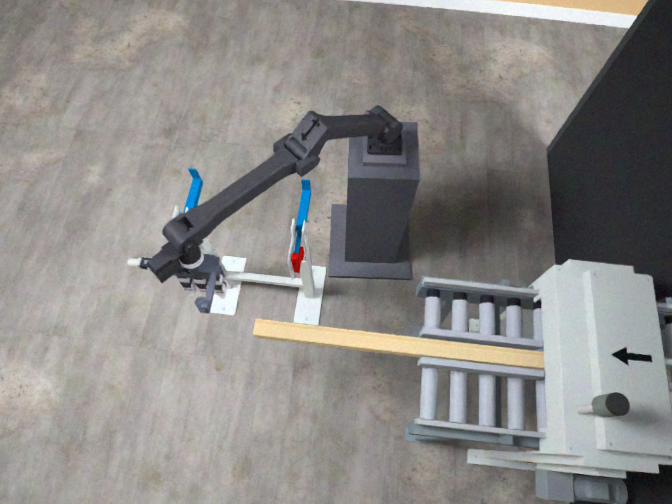

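move(
  arm1={"target": [-0.80, 0.05, 0.74, 0, 1, 0, 0], "speed": 0.2},
  cameras=[],
)

move(
  arm1={"target": [-0.818, 0.085, 0.712, 0, 1, 0, 0], "speed": 0.1},
  cameras=["arm1_cam_wrist", "cam_over", "cam_end"],
)

zoom_image(
  camera="cam_end",
  region=[560, 180, 672, 400],
)

zoom_image(
  camera="arm1_cam_wrist",
  region=[260, 110, 400, 290],
)

Scene clock: 1008.43 s.
Joint torques (N m): arm1=[-2.43 -22.65 11.33 -0.18 -0.16 -0.11] | arm2=[-0.26 1.49 9.66 2.29 0.07 -0.17] | arm3=[1.03 1.9 10.26 1.84 -0.04 -0.07]
Motor temperatures (°C): arm1=[26 37 40 26 22 23] | arm2=[29 24 41 25 22 23] | arm3=[23 23 36 25 24 23]
Heat: arm1: hottest joint3_rad 40 °C; arm2: hottest joint3_rad 41 °C; arm3: hottest joint3_rad 36 °C.
move: arm1 off_target
Joint velocities: within noise
arm1.joint_positions: joint1_rad=-0.925 joint2_rad=+2.852 joint3_rad=+2.876 joint4_rad=-1.508 joint5_rad=-0.005 joint6_rad=-0.832 hand_index_mcp=+0.753 hand_index_abd=+0.000 hand_index_pip=+0.576 hand_index_dip=+0.696 hand_middle_mcp=+0.753 hand_middle_abd=+0.001 hand_middle_pip=+0.576 hand_middle_dip=+0.696 hand_ring_mcp=+0.753 hand_ring_abd=+0.001 hand_ring_pip=+0.576 hand_ring_dip=+0.696 hand_thumb_cmc=+0.714 hand_thumb_axl=+0.677 hand_thumb_mcp=+0.223 hand_thumb_ipl=+0.168 hand_current_limit=+0.750 hand_speed=-0.600
arm1.joint_status: not commanded
arm1.hand_state: goal,goal,goal,goal,goal,goal,goal,goal,goal,goal,goal,goal,goal,goal,goal,goal
arm1.index_mcp_current_ma: 0
arm1.index_abd_current_ma: 0
arm1.index_pip_current_ma: -1
arm1.index_dip_current_ma: 0
arm1.middle_mcp_current_ma: 0
arm1.middle_abd_current_ma: 0
arm1.middle_pip_current_ma: -1
arm1.middle_dip_current_ma: 0
arm1.ring_mcp_current_ma: 0
arm1.ring_abd_current_ma: 0
arm1.ring_pip_current_ma: -1
arm1.ring_dip_current_ma: 0
arm1.thumb_cmc_current_ma: 0
arm1.thumb_axl_current_ma: 0
arm1.thumb_mcp_current_ma: -2
arm1.thumb_ipl_current_ma: 0
arm1.hand_goal_index_mcp: 0.754
arm1.hand_goal_index_abd: 0.000
arm1.hand_goal_index_pip: 0.578
arm1.hand_goal_index_dip: 0.696
arm1.hand_goal_middle_mcp: 0.754
arm1.hand_goal_middle_abd: 0.000
arm1.hand_goal_middle_pip: 0.578
arm1.hand_goal_middle_dip: 0.696
arm1.hand_goal_ring_mcp: 0.754
arm1.hand_goal_ring_abd: 0.000
arm1.hand_goal_ring_pip: 0.578
arm1.hand_goal_ring_dip: 0.696
arm1.hand_goal_thumb_cmc: 0.714
arm1.hand_goal_thumb_axl: 0.678
arm1.hand_goal_thumb_mcp: 0.226
arm1.hand_goal_thumb_ipl: 0.168
arm1.hand: x=-0.7957 y=+0.0459 z=+0.7602 quat_wxyz=(+0.026, +0.999, -0.005, -0.029) (m; scene frame)
arm1.hand_target: x=-0.7958 y=+0.0507 z=+0.7407 quat_wxyz=(+0.021, +1.000, -0.002, -0.022) (m; scene frame)
arm1.hand_status: off_target (0.021 m and 4.5 deg from the pose sent, 0.229 m and 4.7 deg at the start; a joint's target at an end of its range on 19 of 64 steps)
arm2, arm3: as last shown
pictures: none
No camera images: "cameras" was empty.

Scene clock: 1009.73 s.
Joint torques (N m): arm1=[-1.79 -23.59 11.23 -0.02 -0.08 -0.07] | arm2=[-1.03 1.44 9.54 2.48 0.06 -0.16] | arm3=[0.91 1.73 10.33 1.89 -0.04 -0.07]
Motor temperatures (°C): arm1=[26 37 40 26 22 23] | arm2=[29 24 41 25 22 23] | arm3=[23 23 36 25 24 23]
Heat: arm1: hottest joint3_rad 40 °C; arm2: hottest joint3_rad 41 °C; arm3: hottest joint3_rad 36 °C.
move: arm1 off_target
Joint velocities: within noise
arm1.joint_positions: joint1_rad=-0.985 joint2_rad=+2.893 joint3_rad=+2.876 joint4_rad=-1.508 joint5_rad=+0.004 joint6_rad=-0.870 hand_index_mcp=+0.753 hand_index_abd=+0.000 hand_index_pip=+0.576 hand_index_dip=+0.696 hand_middle_mcp=+0.753 hand_middle_abd=+0.001 hand_middle_pip=+0.576 hand_middle_dip=+0.696 hand_ring_mcp=+0.753 hand_ring_abd=+0.001 hand_ring_pip=+0.576 hand_ring_dip=+0.696 hand_thumb_cmc=+0.714 hand_thumb_axl=+0.677 hand_thumb_mcp=+0.223 hand_thumb_ipl=+0.168 hand_current_limit=+0.750 hand_speed=-0.600
arm1.joint_status: not commanded
arm1.hand_state: goal,goal,goal,goal,goal,goal,goal,goal,goal,goal,goal,goal,goal,goal,goal,goal
arm1.index_mcp_current_ma: 0
arm1.index_abd_current_ma: 0
arm1.index_pip_current_ma: -1
arm1.index_dip_current_ma: 0
arm1.middle_mcp_current_ma: 0
arm1.middle_abd_current_ma: 0
arm1.middle_pip_current_ma: -1
arm1.middle_dip_current_ma: 0
arm1.ring_mcp_current_ma: 0
arm1.ring_abd_current_ma: 0
arm1.ring_pip_current_ma: -1
arm1.ring_dip_current_ma: 0
arm1.thumb_cmc_current_ma: 0
arm1.thumb_axl_current_ma: 0
arm1.thumb_mcp_current_ma: -2
arm1.thumb_ipl_current_ma: 0
arm1.hand_goal_index_mcp: 0.754
arm1.hand_goal_index_abd: 0.000
arm1.hand_goal_index_pip: 0.578
arm1.hand_goal_index_dip: 0.696
arm1.hand_goal_middle_mcp: 0.754
arm1.hand_goal_middle_abd: 0.000
arm1.hand_goal_middle_pip: 0.578
arm1.hand_goal_middle_dip: 0.696
arm1.hand_goal_ring_mcp: 0.754
arm1.hand_goal_ring_abd: 0.000
arm1.hand_goal_ring_pip: 0.578
arm1.hand_goal_ring_dip: 0.696
arm1.hand_goal_thumb_cmc: 0.714
arm1.hand_goal_thumb_axl: 0.678
arm1.hand_goal_thumb_mcp: 0.226
arm1.hand_goal_thumb_ipl: 0.168
arm1.hand: x=-0.8228 y=+0.0902 z=+0.7246 quat_wxyz=(+0.008, +1.000, -0.016, -0.017) (m; scene frame)
arm1.hand_target: x=-0.8220 y=+0.0918 z=+0.7116 quat_wxyz=(+0.006, +1.000, -0.010, -0.014) (m; scene frame)
arm1.hand_status: off_target (0.014 m and 2.9 deg from the pose sent, 0.066 m and 4.5 deg at the start; a joint's target at an end of its range on 17 of 39 steps)
arm2, arm3: as last shown
pictures: arm1_cam_wrist, cam_end, cam_over
Images, in order (width x height): arm1_cam_wrist 672x504, cam_end 672x504, cam_over 672x504.

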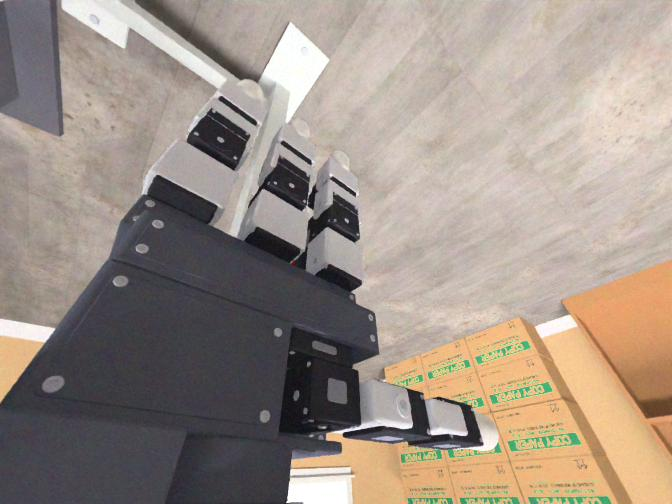

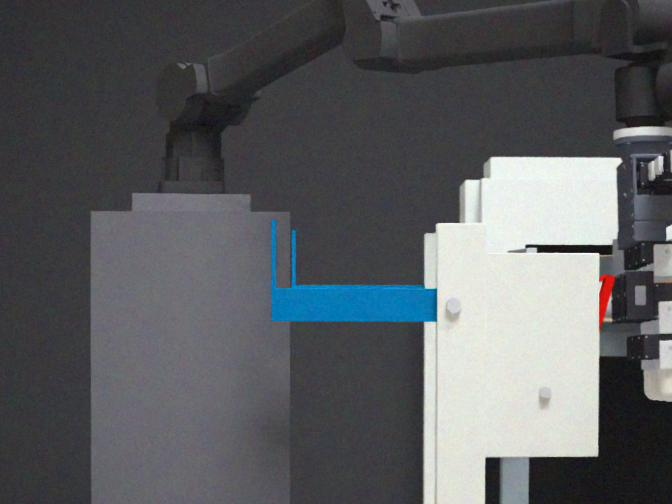

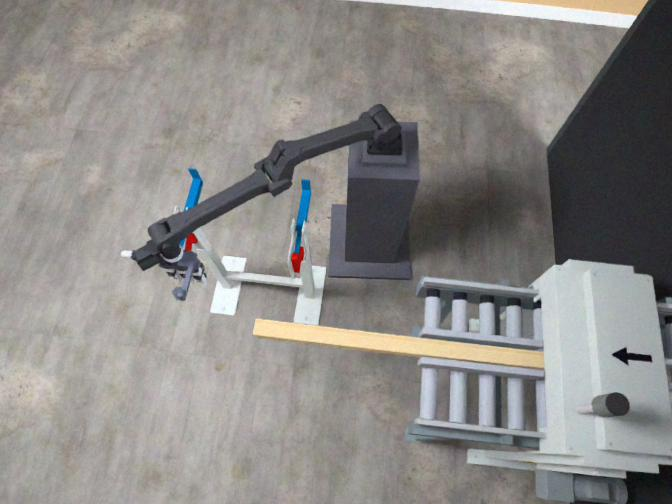

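Scaled by 2.291 from the camera's 672x504 image, which has a finer 960x720 frame.

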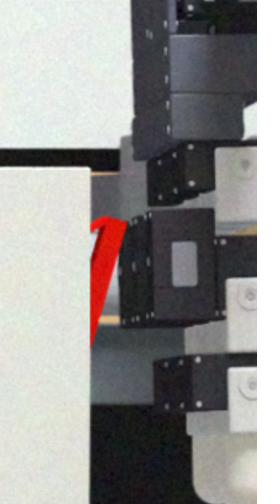

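Scaled by 2.800 from the camera's 672x504 image, which has a finer 960x720 frame.

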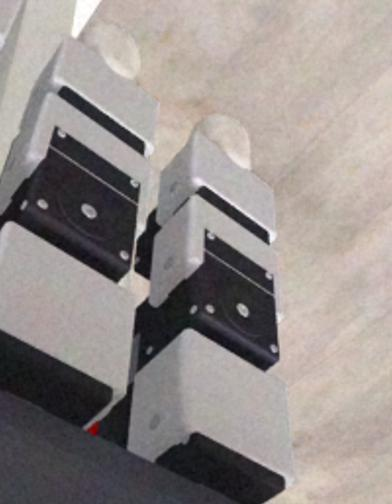

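move(
  arm1={"target": [-0.817, 0.13, 0.706, 0, 1, 0, 0], "speed": 0.08},
  cameras=["arm1_cam_wrist", "cam_over", "cam_end"],
)

zoom_image(
  camera="cam_end",
  region=[560, 180, 672, 400],
)

Scene clock: 1016.97 s.
Joint torques (N m): arm1=[-2.96 -26.99 6.65 1.11 0.02 0.04] | arm2=[0.15 1.85 9.66 2.41 0.09 -0.16] | arm3=[1.08 1.79 10.39 1.94 -0.03 -0.09]
Motor temperatures (°C): arm1=[26 38 41 26 22 23] | arm2=[29 24 41 25 22 23] | arm3=[23 23 36 25 24 23]
Heat: arm1: hottest joint3_rad 41 °C; arm2: hottest joint3_rad 41 °C; arm3: hottest joint3_rad 36 °C.
move: arm1 off_target
Joint velocities: within noise
arm1.joint_positions: joint1_rad=-1.002 joint2_rad=+2.751 joint3_rad=+2.524 joint4_rad=-1.363 joint5_rad=-0.017 joint6_rad=-0.948 hand_index_mcp=+0.753 hand_index_abd=+0.000 hand_index_pip=+0.576 hand_index_dip=+0.696 hand_middle_mcp=+0.754 hand_middle_abd=+0.001 hand_middle_pip=+0.576 hand_middle_dip=+0.696 hand_ring_mcp=+0.754 hand_ring_abd=+0.001 hand_ring_pip=+0.576 hand_ring_dip=+0.696 hand_thumb_cmc=+0.715 hand_thumb_axl=+0.677 hand_thumb_mcp=+0.223 hand_thumb_ipl=+0.168 hand_current_limit=+0.750 hand_speed=-0.600
arm1.joint_status: not commanded
arm1.hand_state: goal,goal,goal,goal,goal,goal,goal,goal,goal,goal,goal,goal,goal,goal,goal,goal
arm1.index_mcp_current_ma: 0
arm1.index_abd_current_ma: 0
arm1.index_pip_current_ma: -1
arm1.index_dip_current_ma: 0
arm1.middle_mcp_current_ma: 0
arm1.middle_abd_current_ma: 0
arm1.middle_pip_current_ma: -1
arm1.middle_dip_current_ma: 0
arm1.ring_mcp_current_ma: 0
arm1.ring_abd_current_ma: 0
arm1.ring_pip_current_ma: -1
arm1.ring_dip_current_ma: 0
arm1.thumb_cmc_current_ma: 0
arm1.thumb_axl_current_ma: 0
arm1.thumb_mcp_current_ma: -2
arm1.thumb_ipl_current_ma: 0
arm1.hand_goal_index_mcp: 0.754
arm1.hand_goal_index_abd: 0.000
arm1.hand_goal_index_pip: 0.578
arm1.hand_goal_index_dip: 0.696
arm1.hand_goal_middle_mcp: 0.754
arm1.hand_goal_middle_abd: 0.000
arm1.hand_goal_middle_pip: 0.578
arm1.hand_goal_middle_dip: 0.696
arm1.hand_goal_ring_mcp: 0.754
arm1.hand_goal_ring_abd: 0.000
arm1.hand_goal_ring_pip: 0.578
arm1.hand_goal_ring_dip: 0.696
arm1.hand_goal_thumb_cmc: 0.714
arm1.hand_goal_thumb_axl: 0.678
arm1.hand_goal_thumb_mcp: 0.226
arm1.hand_goal_thumb_ipl: 0.168
arm1.hand: x=-0.7970 y=+0.1169 z=+0.6967 quat_wxyz=(-0.003, +1.000, +0.015, +0.014) (m; scene frame)
arm1.hand_target: x=-0.8111 y=+0.1252 z=+0.7065 quat_wxyz=(+0.004, +1.000, +0.007, +0.004) (m; scene frame)
arm1.hand_status: off_target (0.026 m and 2.4 deg from the pose sent, 0.044 m and 2.9 deg at the start)
arm2.joint_positions: joint1_rad=-0.461 joint2_rad=+0.614 joint3_rad=+1.416 joint4_rad=-1.209 joint5_rad=-0.010 joint6_rad=+1.165 hand_index_mcp=+0.754 hand_index_abd=+0.001 hand_index_pip=+0.577 hand_index_dip=+0.696 hand_middle_mcp=+0.754 hand_middle_abd=+0.001 hand_middle_pip=+0.577 hand_middle_dip=+0.696 hand_ring_mcp=+0.754 hand_ring_abd=+0.001 hand_ring_pip=+0.577 hand_ring_dip=+0.696 hand_thumb_cmc=+0.714 hand_thumb_axl=+0.677 hand_thumb_mcp=+0.226 hand_thumb_ipl=+0.168 hand_current_limit=+0.400 hand_speed=-0.600
arm2.joint_status: not commanded
arm2.hand_state: goal,goal,goal,goal,goal,goal,goal,goal,goal,goal,goal,goal,goal,goal,goal,goal
arm2.index_mcp_current_ma: 1
arm2.index_abd_current_ma: 1
arm2.index_pip_current_ma: 1
arm2.index_dip_current_ma: 0
arm2.middle_mcp_current_ma: 1
arm2.middle_abd_current_ma: 1
arm2.middle_pip_current_ma: 1
arm2.middle_dip_current_ma: 0
arm2.ring_mcp_current_ma: 0
arm2.ring_abd_current_ma: 1
arm2.ring_pip_current_ma: 1
arm2.ring_dip_current_ma: 0
arm2.thumb_cmc_current_ma: 0
arm2.thumb_axl_current_ma: -1
arm2.thumb_mcp_current_ma: 0
arm2.thumb_ipl_current_ma: -1
arm2.hand_goal_index_mcp: 0.754
arm2.hand_goal_index_abd: 0.000
arm2.hand_goal_index_pip: 0.576
arm2.hand_goal_index_dip: 0.696
arm2.hand_goal_middle_mcp: 0.754
arm2.hand_goal_middle_abd: 0.000
arm2.hand_goal_middle_pip: 0.576
arm2.hand_goal_middle_dip: 0.696
arm2.hand_goal_ring_mcp: 0.754
arm2.hand_goal_ring_abd: 0.000
arm2.hand_goal_ring_pip: 0.576
arm2.hand_goal_ring_dip: 0.696
arm2.hand_goal_thumb_cmc: 0.714
arm2.hand_goal_thumb_axl: 0.678
arm2.hand_goal_thumb_mcp: 0.226
arm2.hand_goal_thumb_ipl: 0.168
arm2.hand: x=+1.2643 y=-0.4938 z=+1.2974 quat_wxyz=(-0.252, +0.535, +0.645, +0.484) (m; scene frame)
arm2.hand_target: x=+1.2635 y=-0.4977 z=+1.3095 quat_wxyz=(-0.257, +0.531, +0.639, +0.494) (m; scene frame)
arm2.hand_status: not commanded
arm3.joint_positions: joint1_rad=-0.134 joint2_rad=+0.629 joint3_rad=+1.370 joint4_rad=-1.370 joint5_rad=-0.062 joint6_rad=+1.107 hand_index_mcp=+0.754 hand_index_abd=+0.000 hand_index_pip=+0.577 hand_index_dip=+0.696 hand_middle_mcp=+0.754 hand_middle_abd=+0.000 hand_middle_pip=+0.577 hand_middle_dip=+0.696 hand_ring_mcp=+0.754 hand_ring_abd=+0.000 hand_ring_pip=+0.577 hand_ring_dip=+0.696 hand_thumb_cmc=+0.714 hand_thumb_axl=+0.677 hand_thumb_mcp=+0.226 hand_thumb_ipl=+0.168 hand_current_limit=+0.400 hand_speed=-0.600
arm3.joint_status: not commanded
arm3.hand_state: goal,goal,goal,goal,goal,goal,goal,goal,goal,goal,goal,goal,goal,goal,goal,goal
arm3.index_mcp_current_ma: 0
arm3.index_abd_current_ma: 0
arm3.index_pip_current_ma: 0
arm3.index_dip_current_ma: 0
arm3.middle_mcp_current_ma: 0
arm3.middle_abd_current_ma: 0
arm3.middle_pip_current_ma: 0
arm3.middle_dip_current_ma: 0
arm3.ring_mcp_current_ma: 0
arm3.ring_abd_current_ma: 0
arm3.ring_pip_current_ma: 0
arm3.ring_dip_current_ma: 0
arm3.thumb_cmc_current_ma: 0
arm3.thumb_axl_current_ma: 0
arm3.thumb_mcp_current_ma: 0
arm3.thumb_ipl_current_ma: 0
arm3.hand_goal_index_mcp: 0.754
arm3.hand_goal_index_abd: 0.000
arm3.hand_goal_index_pip: 0.576
arm3.hand_goal_index_dip: 0.696
arm3.hand_goal_middle_mcp: 0.754
arm3.hand_goal_middle_abd: 0.000
arm3.hand_goal_middle_pip: 0.576
arm3.hand_goal_middle_dip: 0.696
arm3.hand_goal_ring_mcp: 0.754
arm3.hand_goal_ring_abd: 0.000
arm3.hand_goal_ring_pip: 0.576
arm3.hand_goal_ring_dip: 0.696
arm3.hand_goal_thumb_cmc: 0.714
arm3.hand_goal_thumb_axl: 0.678
arm3.hand_goal_thumb_mcp: 0.226
arm3.hand_goal_thumb_ipl: 0.168
arm3.hand: x=+0.9699 y=+0.2382 z=+1.3123 quat_wxyz=(+0.395, +0.705, -0.549, +0.214) (m; scene frame)
arm3.hand_target: x=+0.9704 y=+0.2405 z=+1.3241 quat_wxyz=(+0.406, +0.700, -0.545, +0.218) (m; scene frame)
arm3.hand_status: not commanded
pictures: arm1_cam_wrist, cam_end, cam_over
Images, in order (width x height): arm1_cam_wrist 672x504, cam_end 672x504, cam_over 672x504.

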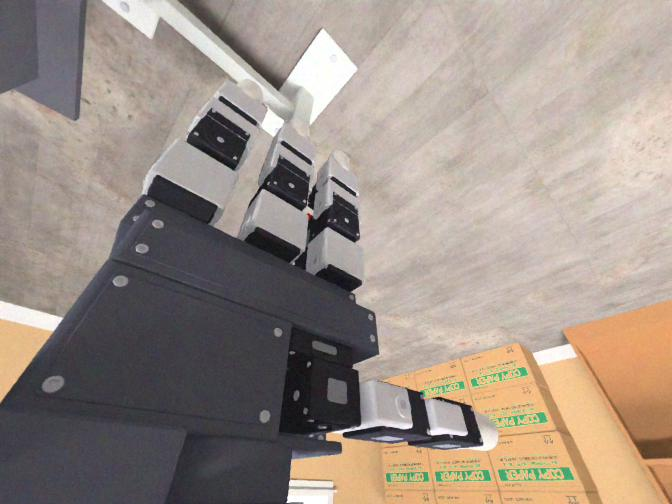

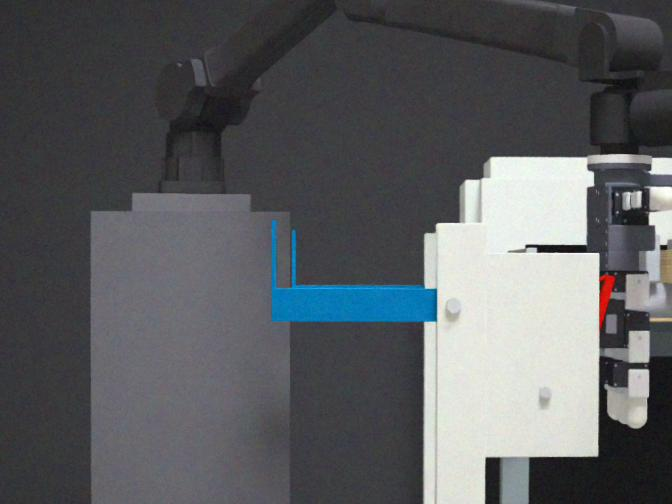

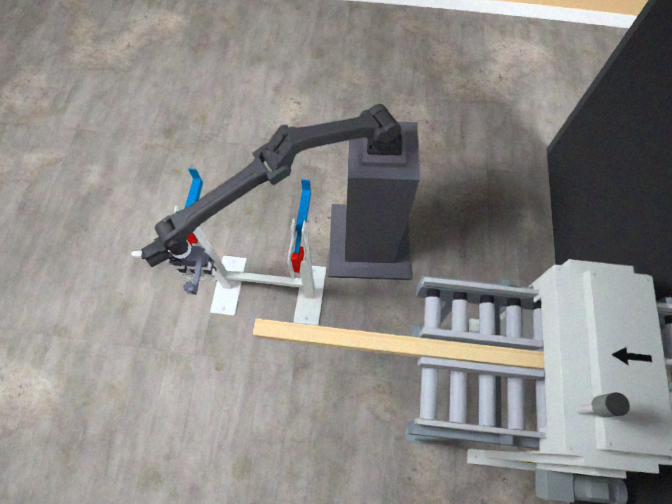

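Scaled by 2.291 from the camera's 672x504 image, which has a finer 960x720 frame.

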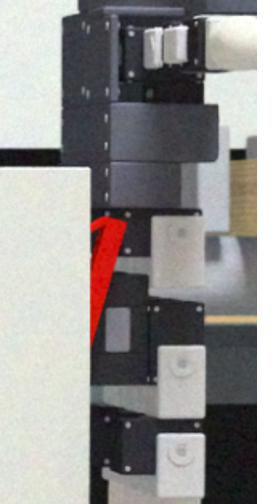

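move(
  arm1={"target": [-0.82, 0.08, 0.72, 0, 1, 0, 0], "speed": 0.1},
  cameras=[],
)

move(
  arm1={"target": [-0.835, 0.105, 0.715, 0, 1, 0, 0], "speed": 0.08},
  cameras=["cam_end"],
)

zoom_image(
  camera="cam_end",
  region=[560, 180, 672, 400],
)

Scene clock: 1021.73 s.
Joint torques (N m): arm1=[-1.08 -23.53 11.25 0.06 0.16 0.14] | arm2=[-1.26 1.73 9.8 2.39 0.09 -0.17] | arm3=[0.91 1.73 10.3 1.91 -0.06 -0.07]
Motor temperatures (°C): arm1=[26 38 41 26 22 23] | arm2=[29 24 41 25 22 23] | arm3=[23 23 36 25 24 23]
Heat: arm1: hottest joint3_rad 41 °C; arm2: hottest joint3_rad 41 °C; arm3: hottest joint3_rad 36 °C.
move: arm1 off_target
Joint velocities: within noise
arm1.joint_positions: joint1_rad=-0.977 joint2_rad=+2.882 joint3_rad=+2.876 joint4_rad=-1.494 joint5_rad=-0.008 joint6_rad=-0.896 hand_index_mcp=+0.750 hand_index_abd=+0.000 hand_index_pip=+0.576 hand_index_dip=+0.696 hand_middle_mcp=+0.754 hand_middle_abd=+0.001 hand_middle_pip=+0.576 hand_middle_dip=+0.696 hand_ring_mcp=+0.754 hand_ring_abd=+0.001 hand_ring_pip=+0.576 hand_ring_dip=+0.696 hand_thumb_cmc=+0.715 hand_thumb_axl=+0.677 hand_thumb_mcp=+0.223 hand_thumb_ipl=+0.168 hand_current_limit=+0.750 hand_speed=-0.600
arm1.joint_status: not commanded
arm1.hand_state: goal,goal,goal,goal,goal,goal,goal,goal,goal,goal,goal,goal,goal,goal,goal,goal
arm1.index_mcp_current_ma: -3
arm1.index_abd_current_ma: 0
arm1.index_pip_current_ma: -1
arm1.index_dip_current_ma: 0
arm1.middle_mcp_current_ma: 0
arm1.middle_abd_current_ma: 0
arm1.middle_pip_current_ma: -1
arm1.middle_dip_current_ma: 0
arm1.ring_mcp_current_ma: 0
arm1.ring_abd_current_ma: 0
arm1.ring_pip_current_ma: -1
arm1.ring_dip_current_ma: 0
arm1.thumb_cmc_current_ma: 0
arm1.thumb_axl_current_ma: 0
arm1.thumb_mcp_current_ma: -2
arm1.thumb_ipl_current_ma: 0
arm1.hand_goal_index_mcp: 0.754
arm1.hand_goal_index_abd: 0.000
arm1.hand_goal_index_pip: 0.578
arm1.hand_goal_index_dip: 0.696
arm1.hand_goal_middle_mcp: 0.754
arm1.hand_goal_middle_abd: 0.000
arm1.hand_goal_middle_pip: 0.578
arm1.hand_goal_middle_dip: 0.696
arm1.hand_goal_ring_mcp: 0.754
arm1.hand_goal_ring_abd: 0.000
arm1.hand_goal_ring_pip: 0.578
arm1.hand_goal_ring_dip: 0.696
arm1.hand_goal_thumb_cmc: 0.714
arm1.hand_goal_thumb_axl: 0.678
arm1.hand_goal_thumb_mcp: 0.226
arm1.hand_goal_thumb_ipl: 0.168
arm1.hand: x=-0.8193 y=+0.0793 z=+0.7354 quat_wxyz=(+0.021, +1.000, +0.001, -0.023) (m; scene frame)
arm1.hand_target: x=-0.8202 y=+0.0815 z=+0.7197 quat_wxyz=(+0.016, +1.000, -0.006, -0.021) (m; scene frame)
arm1.hand_status: off_target (0.015 m and 3.6 deg from the pose sent, 0.049 m and 2.4 deg at the start; a joint's target at an end of its range on 27 of 52 steps)
arm2, arm3: as last shown
pictures: none
No camera images: "cameras" was empty.

Scene clock: 1023.07 s.
Joint torques (N m): arm1=[-1.96 -22.71 11.21 -0.06 0.11 -0.05] | arm2=[-0.85 1.67 9.66 2.48 0.1 -0.11] | arm3=[1.08 1.73 10.25 1.87 -0.04 -0.07]
Motor temperatures (°C): arm1=[26 38 41 26 22 23] | arm2=[29 24 41 25 22 23] | arm3=[23 23 36 25 24 23]
Heat: arm1: hottest joint3_rad 41 °C; arm2: hottest joint3_rad 41 °C; arm3: hottest joint3_rad 36 °C.
move: arm1 off_target
Joint velocities: within noise
arm1.joint_positions: joint1_rad=-1.000 joint2_rad=+2.882 joint3_rad=+2.876 joint4_rad=-1.505 joint5_rad=-0.010 joint6_rad=-0.909 hand_index_mcp=+0.749 hand_index_abd=+0.000 hand_index_pip=+0.576 hand_index_dip=+0.696 hand_middle_mcp=+0.754 hand_middle_abd=+0.001 hand_middle_pip=+0.576 hand_middle_dip=+0.696 hand_ring_mcp=+0.754 hand_ring_abd=+0.001 hand_ring_pip=+0.576 hand_ring_dip=+0.696 hand_thumb_cmc=+0.715 hand_thumb_axl=+0.677 hand_thumb_mcp=+0.223 hand_thumb_ipl=+0.168 hand_current_limit=+0.750 hand_speed=-0.600
arm1.joint_status: not commanded
arm1.hand_state: goal,goal,goal,goal,goal,goal,goal,goal,goal,goal,goal,goal,goal,goal,goal,goal
arm1.index_mcp_current_ma: -3
arm1.index_abd_current_ma: 0
arm1.index_pip_current_ma: -1
arm1.index_dip_current_ma: 0
arm1.middle_mcp_current_ma: 0
arm1.middle_abd_current_ma: 0
arm1.middle_pip_current_ma: -1
arm1.middle_dip_current_ma: 0
arm1.ring_mcp_current_ma: 0
arm1.ring_abd_current_ma: 0
arm1.ring_pip_current_ma: -1
arm1.ring_dip_current_ma: 0
arm1.thumb_cmc_current_ma: 0
arm1.thumb_axl_current_ma: 0
arm1.thumb_mcp_current_ma: -2
arm1.thumb_ipl_current_ma: 0
arm1.hand_goal_index_mcp: 0.754
arm1.hand_goal_index_abd: 0.000
arm1.hand_goal_index_pip: 0.578
arm1.hand_goal_index_dip: 0.696
arm1.hand_goal_middle_mcp: 0.754
arm1.hand_goal_middle_abd: 0.000
arm1.hand_goal_middle_pip: 0.578
arm1.hand_goal_middle_dip: 0.696
arm1.hand_goal_ring_mcp: 0.754
arm1.hand_goal_ring_abd: 0.000
arm1.hand_goal_ring_pip: 0.578
arm1.hand_goal_ring_dip: 0.696
arm1.hand_goal_thumb_cmc: 0.714
arm1.hand_goal_thumb_axl: 0.678
arm1.hand_goal_thumb_mcp: 0.226
arm1.hand_goal_thumb_ipl: 0.168
arm1.hand: x=-0.8294 y=+0.0954 z=+0.7346 quat_wxyz=(+0.017, +1.000, -0.004, -0.019) (m; scene frame)
arm1.hand_target: x=-0.8326 y=+0.1047 z=+0.7154 quat_wxyz=(+0.011, +1.000, -0.004, -0.014) (m; scene frame)
arm1.hand_status: off_target (0.023 m and 3.0 deg from the pose sent, 0.036 m and 3.6 deg at the start; a joint's target at an end of its range on 33 of 40 steps)
arm2, arm3: as last shown
pictures: cam_end
Images, in order (width x height): cam_end 672x504.

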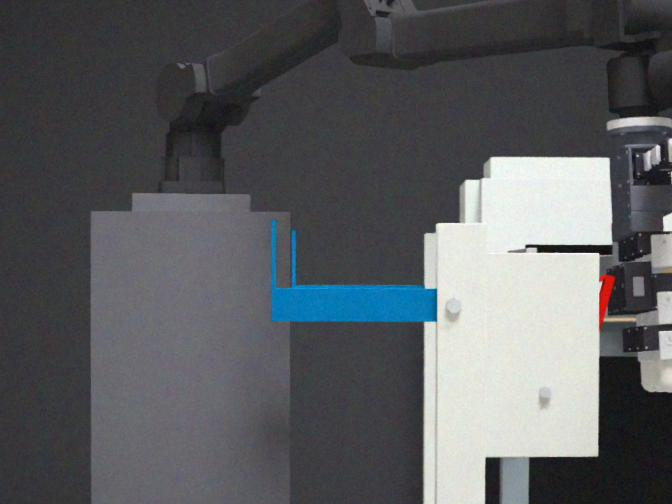

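Scaled by 2.291 from the camera's 672x504 image, which has a finer 960x720 frame.

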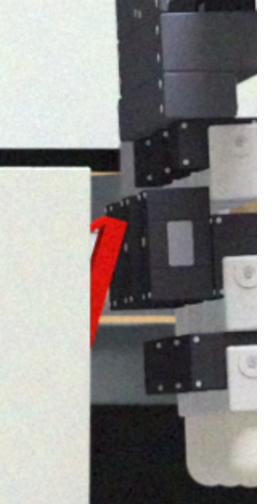

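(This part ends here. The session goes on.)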